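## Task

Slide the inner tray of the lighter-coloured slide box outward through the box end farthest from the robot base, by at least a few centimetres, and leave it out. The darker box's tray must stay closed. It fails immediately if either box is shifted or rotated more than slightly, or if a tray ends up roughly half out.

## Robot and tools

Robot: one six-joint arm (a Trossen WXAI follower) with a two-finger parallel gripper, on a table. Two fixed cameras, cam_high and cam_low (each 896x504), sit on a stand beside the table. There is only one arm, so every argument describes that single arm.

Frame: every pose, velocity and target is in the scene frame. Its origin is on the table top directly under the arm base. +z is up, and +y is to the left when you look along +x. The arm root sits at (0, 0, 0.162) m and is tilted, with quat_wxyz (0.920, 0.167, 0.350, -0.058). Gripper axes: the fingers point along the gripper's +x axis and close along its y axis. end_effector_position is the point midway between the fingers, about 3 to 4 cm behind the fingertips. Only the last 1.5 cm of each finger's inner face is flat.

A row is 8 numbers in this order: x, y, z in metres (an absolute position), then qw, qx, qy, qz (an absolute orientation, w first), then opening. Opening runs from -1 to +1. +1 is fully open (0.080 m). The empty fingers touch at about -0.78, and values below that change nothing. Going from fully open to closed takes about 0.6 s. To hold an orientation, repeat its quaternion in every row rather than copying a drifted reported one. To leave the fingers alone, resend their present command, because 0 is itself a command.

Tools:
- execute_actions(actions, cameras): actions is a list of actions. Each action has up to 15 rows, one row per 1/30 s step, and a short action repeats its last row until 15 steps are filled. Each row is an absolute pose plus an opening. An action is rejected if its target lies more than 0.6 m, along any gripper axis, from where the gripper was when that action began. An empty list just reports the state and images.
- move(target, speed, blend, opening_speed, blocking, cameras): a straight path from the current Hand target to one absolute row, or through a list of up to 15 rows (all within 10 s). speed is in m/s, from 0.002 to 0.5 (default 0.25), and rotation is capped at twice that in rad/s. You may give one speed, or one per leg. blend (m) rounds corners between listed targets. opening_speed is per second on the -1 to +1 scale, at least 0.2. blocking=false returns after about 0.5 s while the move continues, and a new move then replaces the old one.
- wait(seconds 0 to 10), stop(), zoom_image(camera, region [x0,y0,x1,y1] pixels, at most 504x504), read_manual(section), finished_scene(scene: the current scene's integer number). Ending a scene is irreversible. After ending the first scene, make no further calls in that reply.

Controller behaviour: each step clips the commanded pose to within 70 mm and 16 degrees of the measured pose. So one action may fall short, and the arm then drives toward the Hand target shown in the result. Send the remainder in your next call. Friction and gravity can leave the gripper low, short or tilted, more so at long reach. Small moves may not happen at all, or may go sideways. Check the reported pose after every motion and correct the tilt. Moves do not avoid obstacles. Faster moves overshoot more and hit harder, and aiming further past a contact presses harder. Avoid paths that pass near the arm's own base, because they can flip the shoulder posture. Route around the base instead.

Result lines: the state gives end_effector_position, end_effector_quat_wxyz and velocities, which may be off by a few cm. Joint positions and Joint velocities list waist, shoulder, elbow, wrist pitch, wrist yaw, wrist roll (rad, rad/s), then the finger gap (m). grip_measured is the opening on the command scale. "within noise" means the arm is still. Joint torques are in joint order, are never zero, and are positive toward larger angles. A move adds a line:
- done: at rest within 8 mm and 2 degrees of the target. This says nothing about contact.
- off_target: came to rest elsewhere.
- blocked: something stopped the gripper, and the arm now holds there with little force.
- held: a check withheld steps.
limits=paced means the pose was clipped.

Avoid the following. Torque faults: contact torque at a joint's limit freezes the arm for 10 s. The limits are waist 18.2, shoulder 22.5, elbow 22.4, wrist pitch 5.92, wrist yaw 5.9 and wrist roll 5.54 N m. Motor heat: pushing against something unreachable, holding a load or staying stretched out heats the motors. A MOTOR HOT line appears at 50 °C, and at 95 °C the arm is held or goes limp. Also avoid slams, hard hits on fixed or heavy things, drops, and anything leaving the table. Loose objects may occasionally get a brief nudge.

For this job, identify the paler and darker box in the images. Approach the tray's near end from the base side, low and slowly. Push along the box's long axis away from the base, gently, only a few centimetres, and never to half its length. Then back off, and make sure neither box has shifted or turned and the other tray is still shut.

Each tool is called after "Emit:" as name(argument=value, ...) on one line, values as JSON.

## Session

Emit:
execute_actions(actions=[])

Emit:
zoom_image(camera="cam_high", region=[180, 200, 430, 400])

Emit:
zoom_image(camera="cam_low", region=[330, 190, 530, 310])

Nothing of this call was run. Scene 2 begins with your next reply.

Nothing of this call was run. Scene 2 begins with your next reply.

Nothing of this call was run. Scene 2 begins with your next reply.

Emit:
execute_actions(actions=[])

Emit:
zoom_image(camera="cam_high", region=[180, 200, 380, 400])

Emit:
zoom_image(camera="cam_low", region=[330, 190, 530, 310])

Scene clock: 0.00 s.
end_effector_position=(+0.4678, +0.1304, +0.1328) grip_measured=+1.000 end_effector_quat_wxyz=(+0.829, -0.140, +0.522, +0.142)
Joint positions: [0.777 1.58 1.171 -0.183 0.756 -0.311 0.08]
Joint velocities: within noise
Joint torques (N m): no reading
Heat: hottest wrist roll 35 °C (+0.0 °C/min).
Hand target: +0.4678, +0.1304, +0.1328; +0.829, -0.140, +0.522, +0.142
Tool commands: gripper/opening=+1.0

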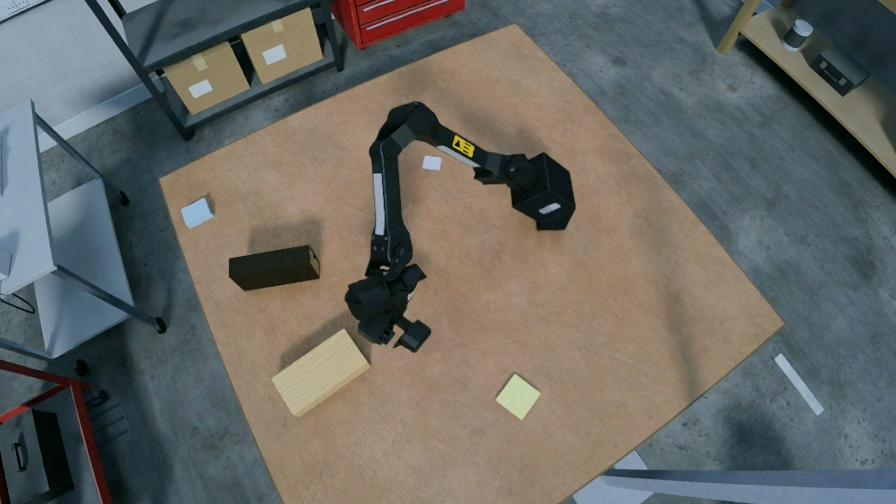

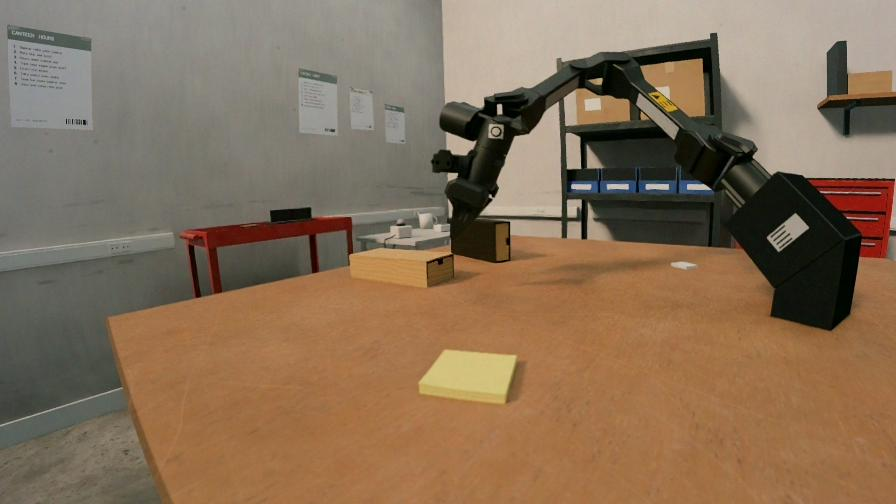

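Scaled by 2.520 from the camera's 896x504 image, which has a finer 1280x720 frame.

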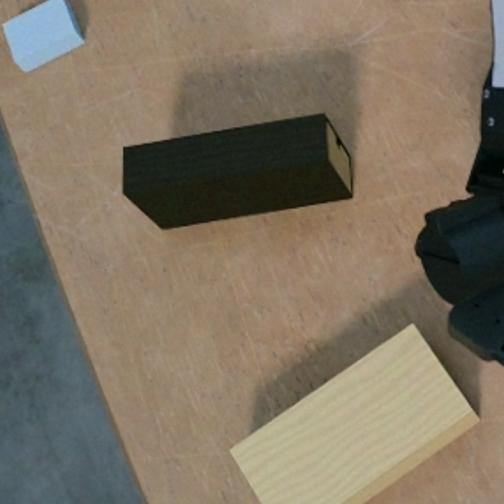

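Scaled by 2.520 from the camera's 896x504 image, which has a finer 1280x720 frame.

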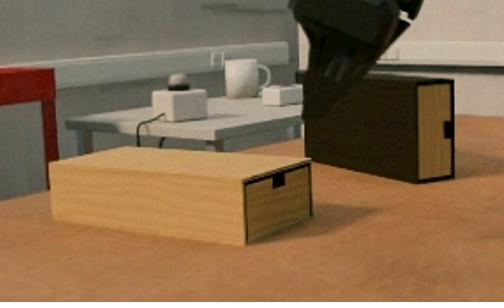

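Emit:
move(target=[0.43,0.108,0.13,0.984,-0.0076,0.1735,0.043,-1], speed=0.15)

Emit:
zoom_image(camera="cam_high", region=[230, 250, 430, 430])

Emit:
zoom_image(camera="cam_low", region=[330, 170, 570, 310])

Scene clock: 52.67 s.
end_effector_position=(+0.4317, +0.1072, +0.1315) grip_measured=-0.767 end_effector_quat_wxyz=(+0.979, -0.007, +0.194, +0.053)
Joint positions: [0.667 1.725 0.467 1.563 0.44 -0.571 0]
Joint velocities: within noise
Joint torques (N m): [4.01 -3.76 0.44 1.74 -0.48 0.06]
Heat: hottest shoulder 38 °C (+4.6 °C/min).
Hand target: +0.4303, +0.1078, +0.1303; +0.979, -0.006, +0.195, +0.055
Off the commanded pose: 0.002 m, 3 deg.
joint sent to its limit — joint 4 (wrist pitch), upper limit. The joint targets are off in orientation, not in position.
move: off_target

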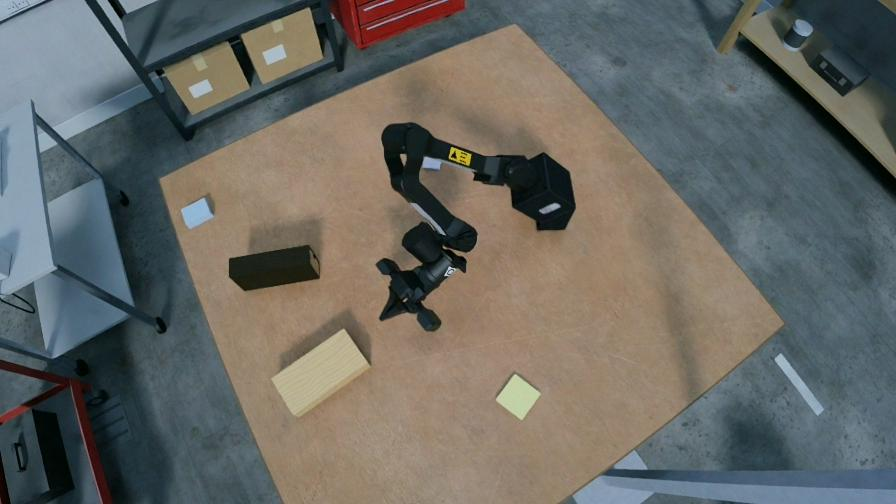

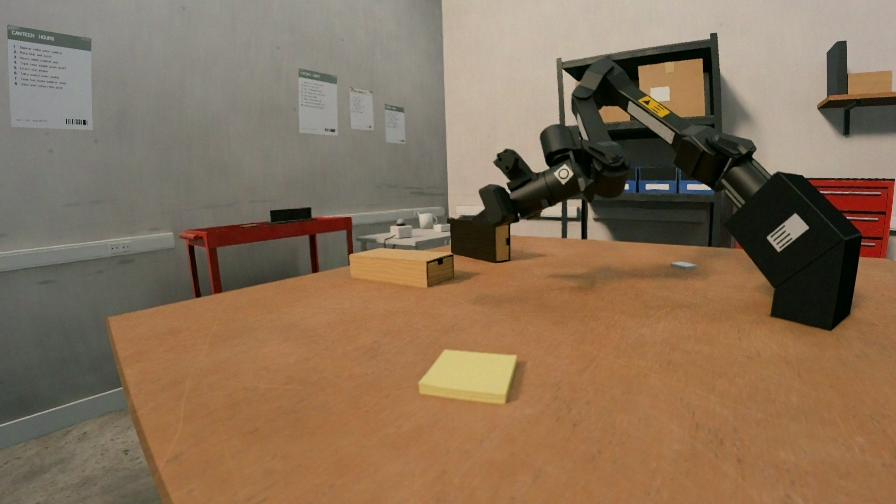

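Scaled by 2.520 from the camera's 896x504 image, which has a finer 1280x720 frame.

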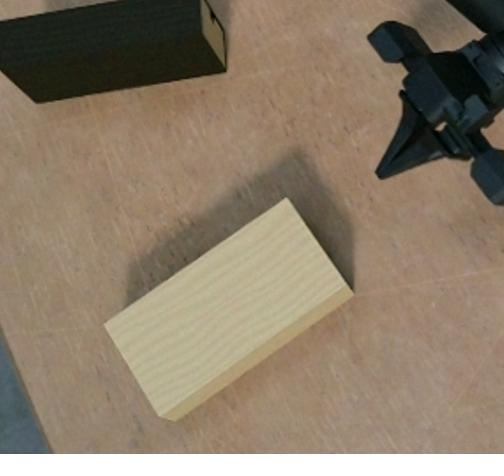

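Scaled by 2.100 from the camera's 896x504 image, which has a finer 1280x720 frame.

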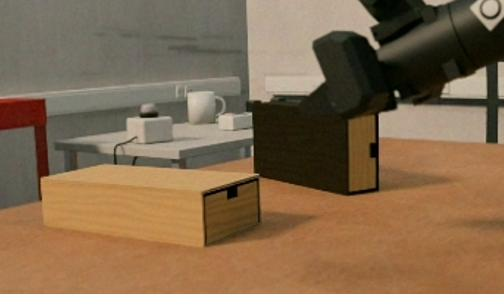

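Emit:
move(target=[0.475,0.1118,0.029,0.984,-0.0076,0.1735,0.043,-1], speed=0.08)

Emit:
zoom_image(camera="cam_high", region=[230, 250, 430, 430])

Emit:
zoom_image(camera="cam_low", region=[330, 200, 530, 310])

Scene clock: 62.80 s.
end_effector_position=(+0.4752, +0.1104, +0.0307) grip_measured=-0.767 end_effector_quat_wxyz=(+0.976, -0.008, +0.208, +0.057)
Joint positions: [0.451 2.076 0.764 1.565 0.239 -0.5 0]
Joint velocities: within noise
Joint torques (N m): [4.91 -4.65 0.78 1.71 -0.44 0.07]
Heat: hottest shoulder 38 °C (+4.0 °C/min).
Hand target: +0.4753, +0.1118, +0.0292; +0.976, -0.006, +0.208, +0.059
Off the commanded pose: 0.002 m, 4 deg.
joint sent to its limit — joint 4 (wrist pitch), upper limit. The joint targets are off in orientation, not in position.
move: off_target

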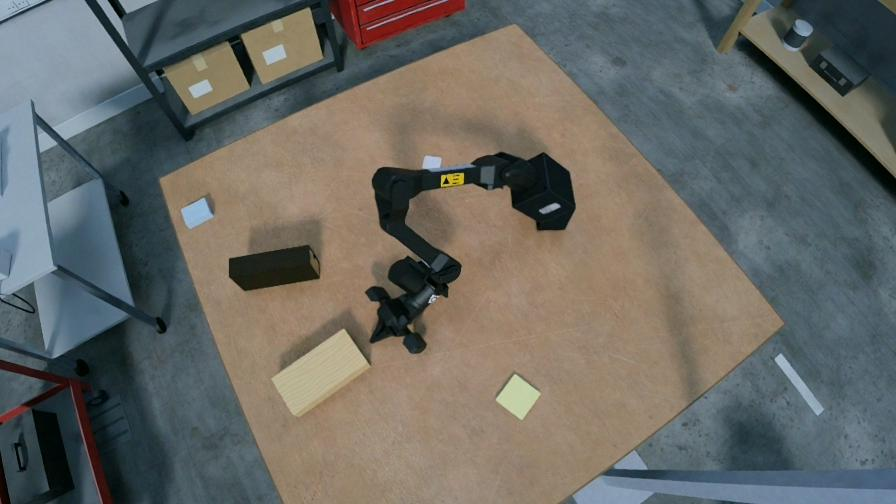

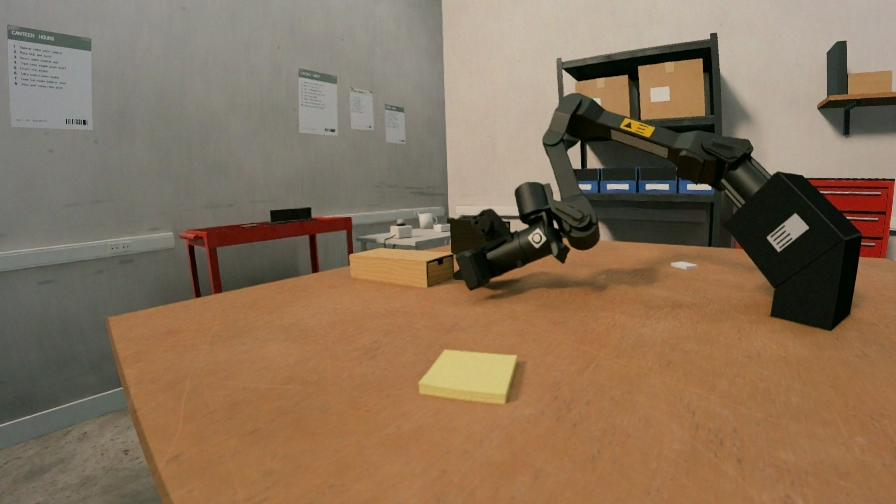

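Scaled by 2.520 from the camera's 896x504 image, which has a finer 1280x720 frame.

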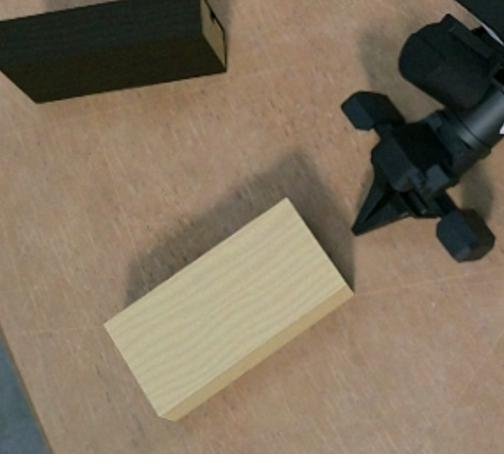

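Scaled by 2.520 from the camera's 896x504 image, which has a finer 1280x720 frame.

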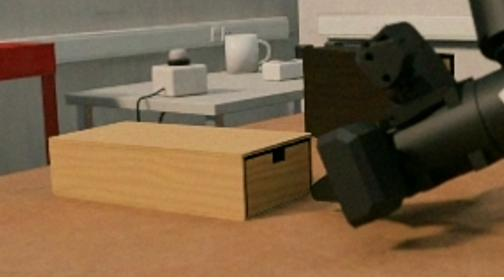

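Emit:
move(target=[[0.498,0.1100,0.028,0.984,-0.0076,0.1735,0.043,-1],[0.532,0.113,0.028,0.984,-0.0076,0.1735,0.043,-1]], speed=0.04, blend=0.01)

Emit:
zoom_image(camera="cam_high", region=[230, 250, 430, 430])

Emit:
zoom_image(camera="cam_low", region=[330, 200, 530, 310])

Scene clock: 76.10 s.
end_effector_position=(+0.5317, +0.1116, +0.0305) grip_measured=-0.767 end_effector_quat_wxyz=(+0.984, -0.006, +0.173, +0.040)
Joint positions: [0.433 2.128 0.994 1.466 0.217 -0.507 0]
Joint velocities: within noise
Joint torques (N m): [5.37 -5.53 1.84 1.46 -0.43 -0.1]
Heat: hottest shoulder 38 °C (+2.0 °C/min).
Hand target: +0.5320, +0.1129, +0.0281; +0.984, -0.008, +0.173, +0.043
Off the commanded pose: 0.003 m, 0 deg.
move: done

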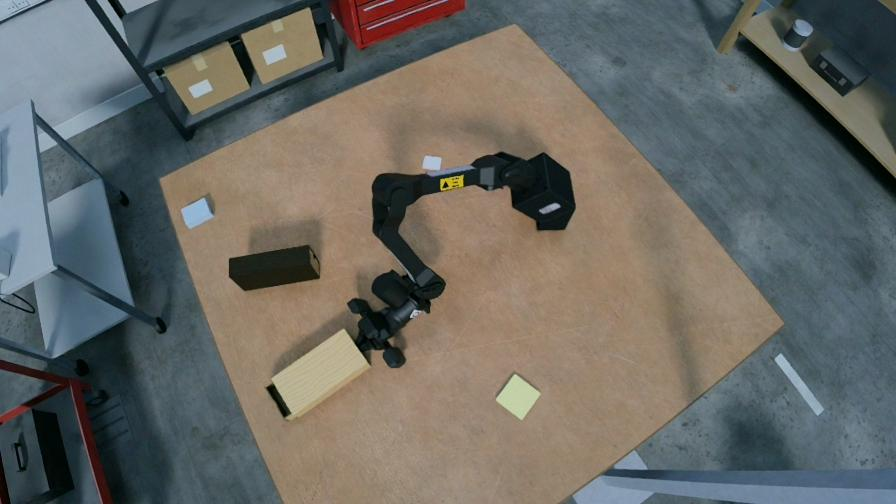

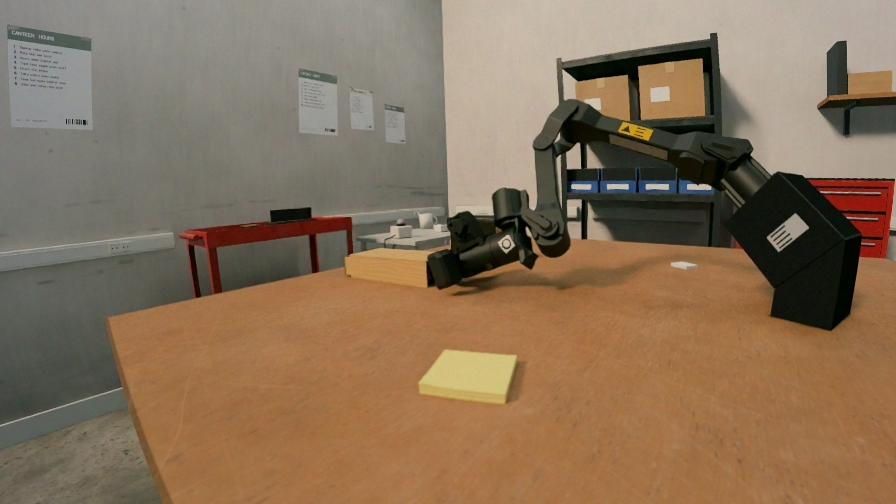

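Scaled by 2.520 from the camera's 896x504 image, which has a finer 1280x720 frame.

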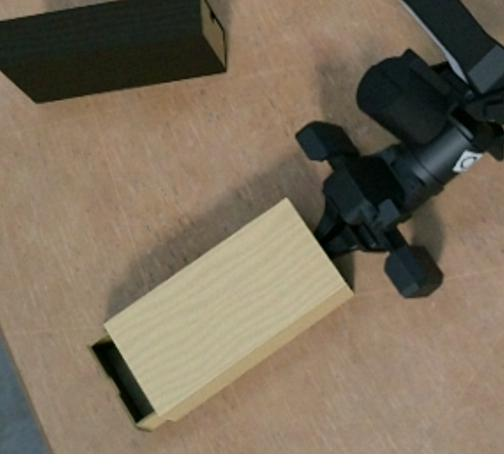

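Scaled by 2.520 from the camera's 896x504 image, which has a finer 1280x720 frame.

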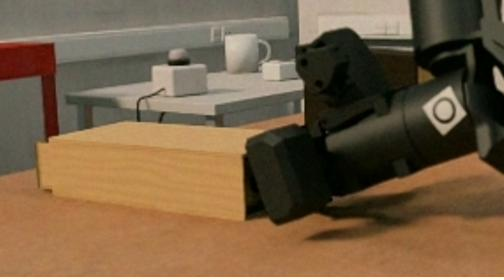

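Emit:
move(target=[0.545,0.1143,0.028,0.984,-0.0076,0.1735,0.043,-1], speed=0.04)

Emit:
zoom_image(camera="cam_high", region=[230, 250, 430, 430])

Emit:
zoom_image(camera="cam_low", region=[330, 200, 530, 310])

Scene clock: 83.00 s.
end_effector_position=(+0.5446, +0.1129, +0.0306) grip_measured=-0.767 end_effector_quat_wxyz=(+0.984, -0.006, +0.173, +0.040)
Joint positions: [0.432 2.131 1.048 1.416 0.217 -0.507 0]
Joint velocities: within noise
Joint torques (N m): [5.5 -5.69 2.08 1.43 -0.44 -0.08]
Heat: hottest shoulder 39 °C (+3.0 °C/min).
Hand target: +0.5449, +0.1143, +0.0280; +0.984, -0.008, +0.174, +0.043
Off the commanded pose: 0.003 m, 0 deg.
move: done

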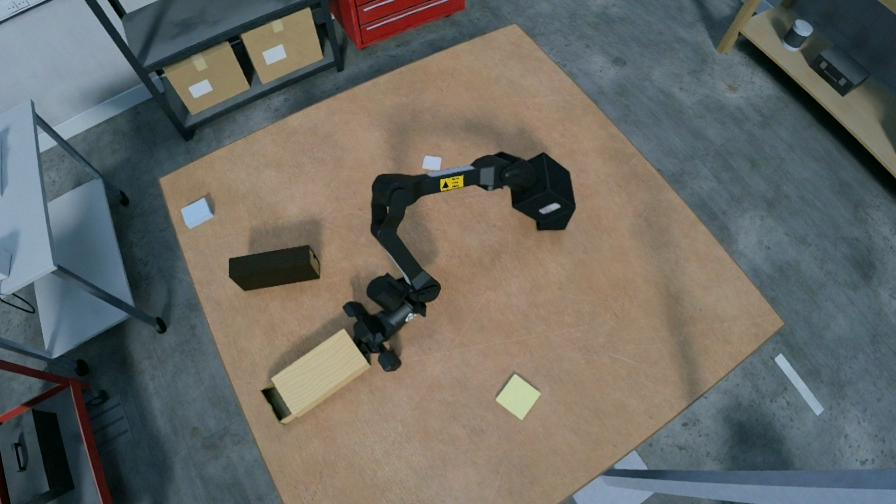

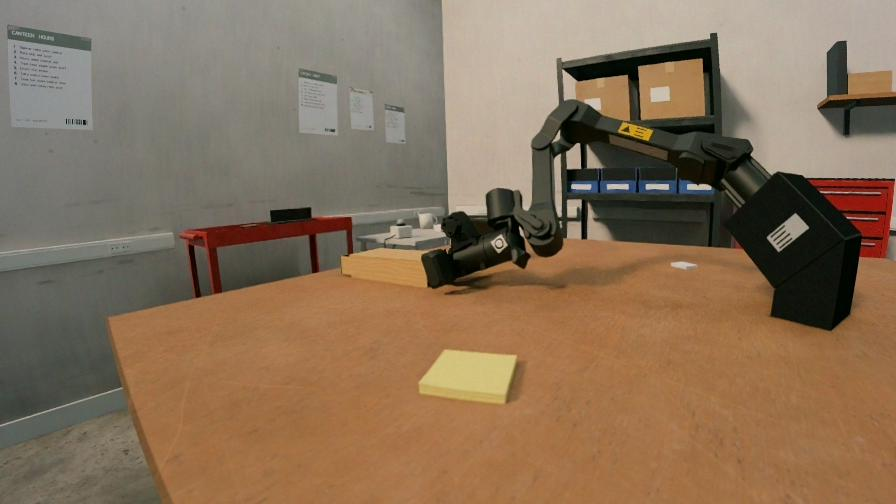

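Scaled by 2.520 from the camera's 896x504 image, which has a finer 1280x720 frame.

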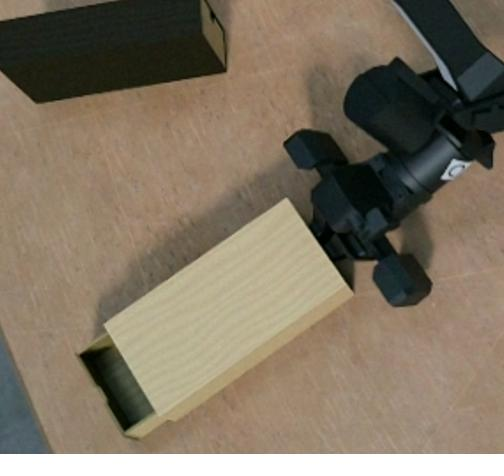

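Scaled by 2.520 from the camera's 896x504 image, which has a finer 1280x720 frame.

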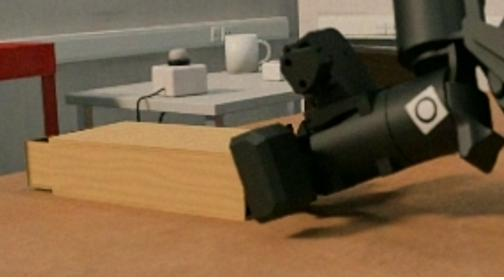

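Emit:
move(target=[0.550,0.1147,0.028,0.984,-0.0076,0.1735,0.043,-1], speed=0.04)

Emit:
move(target=[0.47,0.1075,0.034,0.984,-0.0076,0.1735,0.043,-1], speed=0.05)

Emit:
zoom_image(camera="cam_high", region=[230, 250, 430, 430])

Scene clock: 95.70 s.
end_effector_position=(+0.5495, +0.1133, +0.0305) grip_measured=-0.767 end_effector_quat_wxyz=(+0.984, -0.007, +0.173, +0.041)
Joint positions: [0.432 2.133 1.068 1.397 0.216 -0.507 0]
Joint velocities: within noise
Joint torques (N m): [5.56 -5.77 2.22 1.42 -0.44 -0.08]
Heat: hottest shoulder 38 °C (+1.0 °C/min).
Hand target: +0.5500, +0.1146, +0.0280; +0.984, -0.008, +0.173, +0.043
Off the commanded pose: 0.003 m, 0 deg.
move: done

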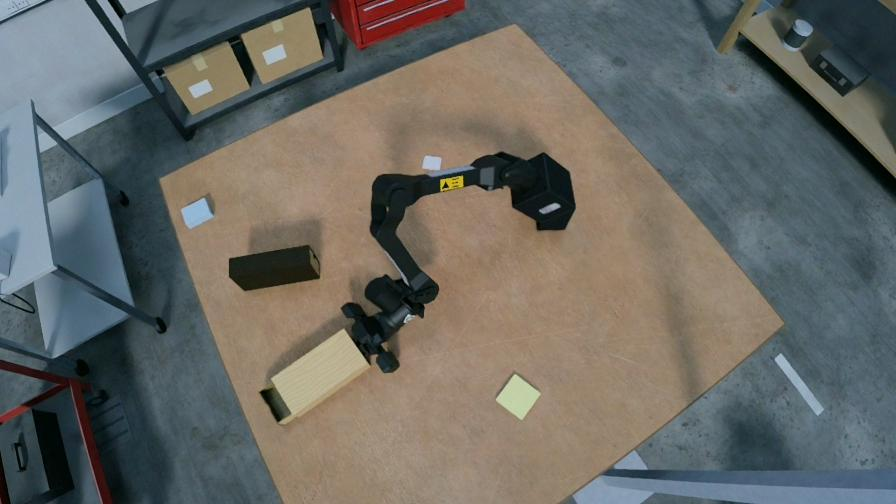

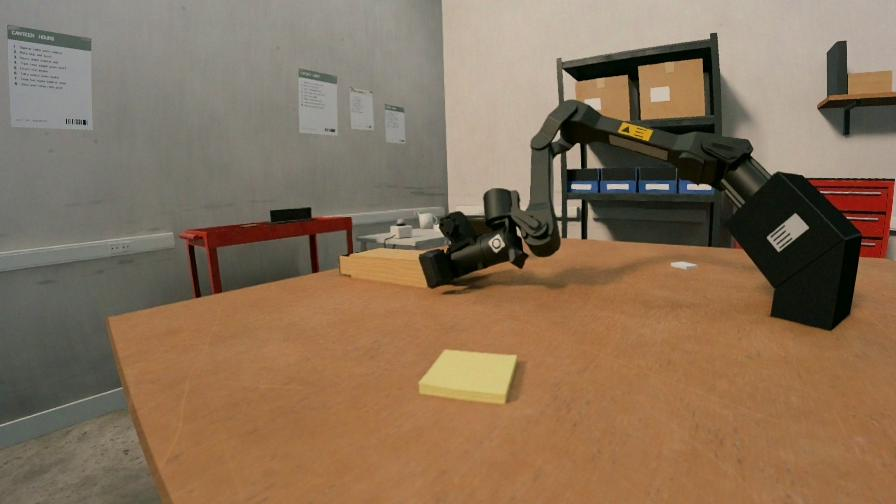

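Scene clock: 97.70 s.
end_effector_position=(+0.4686, +0.1078, +0.0284) grip_measured=-0.767 end_effector_quat_wxyz=(+0.974, -0.009, +0.216, +0.063)
Joint positions: [0.442 2.067 0.737 1.563 0.229 -0.498 0]
Joint velocities: within noise
Joint torques (N m): [5.53 -6.85 -0.33 1.85 -0.16 0.08]
Heat: hottest shoulder 39 °C (+2.0 °C/min).
Hand target: +0.4704, +0.1074, +0.0341; +0.976, -0.006, +0.210, +0.060
Off the commanded pose: 0.006 m, 5 deg.
joint sent to its limit — joint 4 (wrist pitch), upper limit. The joint targets are off in orientation, not in position.
move: off_target

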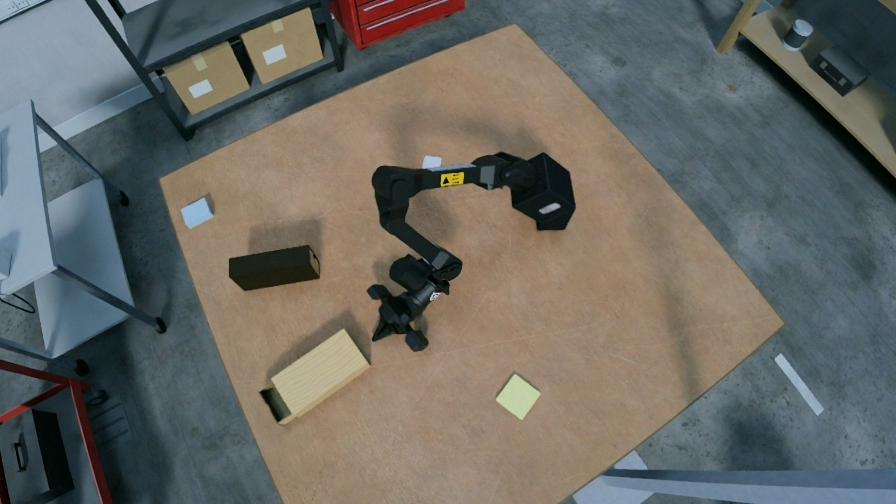

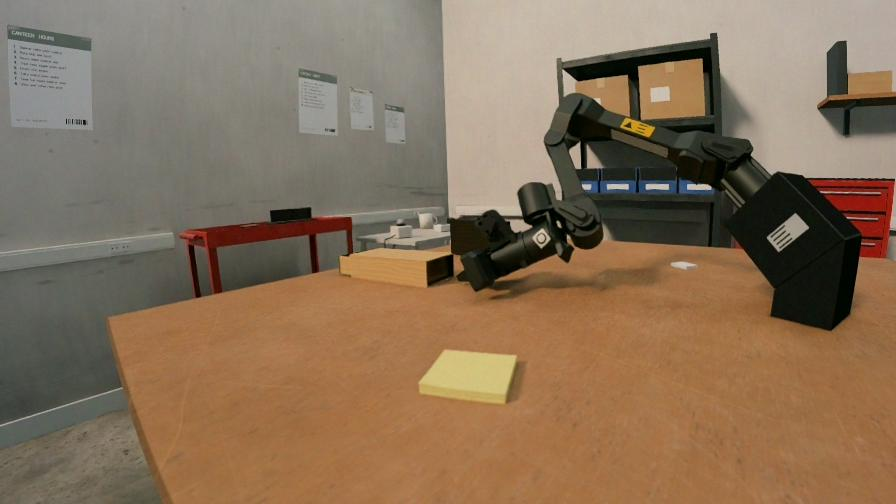

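Scaled by 2.520 from the camera's 896x504 image, which has a finer 1280x720 frame.

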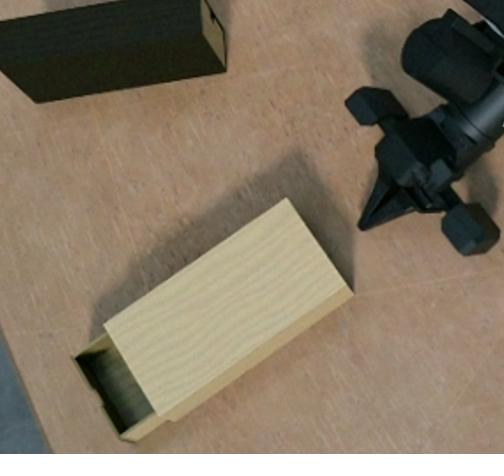

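Emit:
finished_scene(scene=2)

The scene is finished: the task was done.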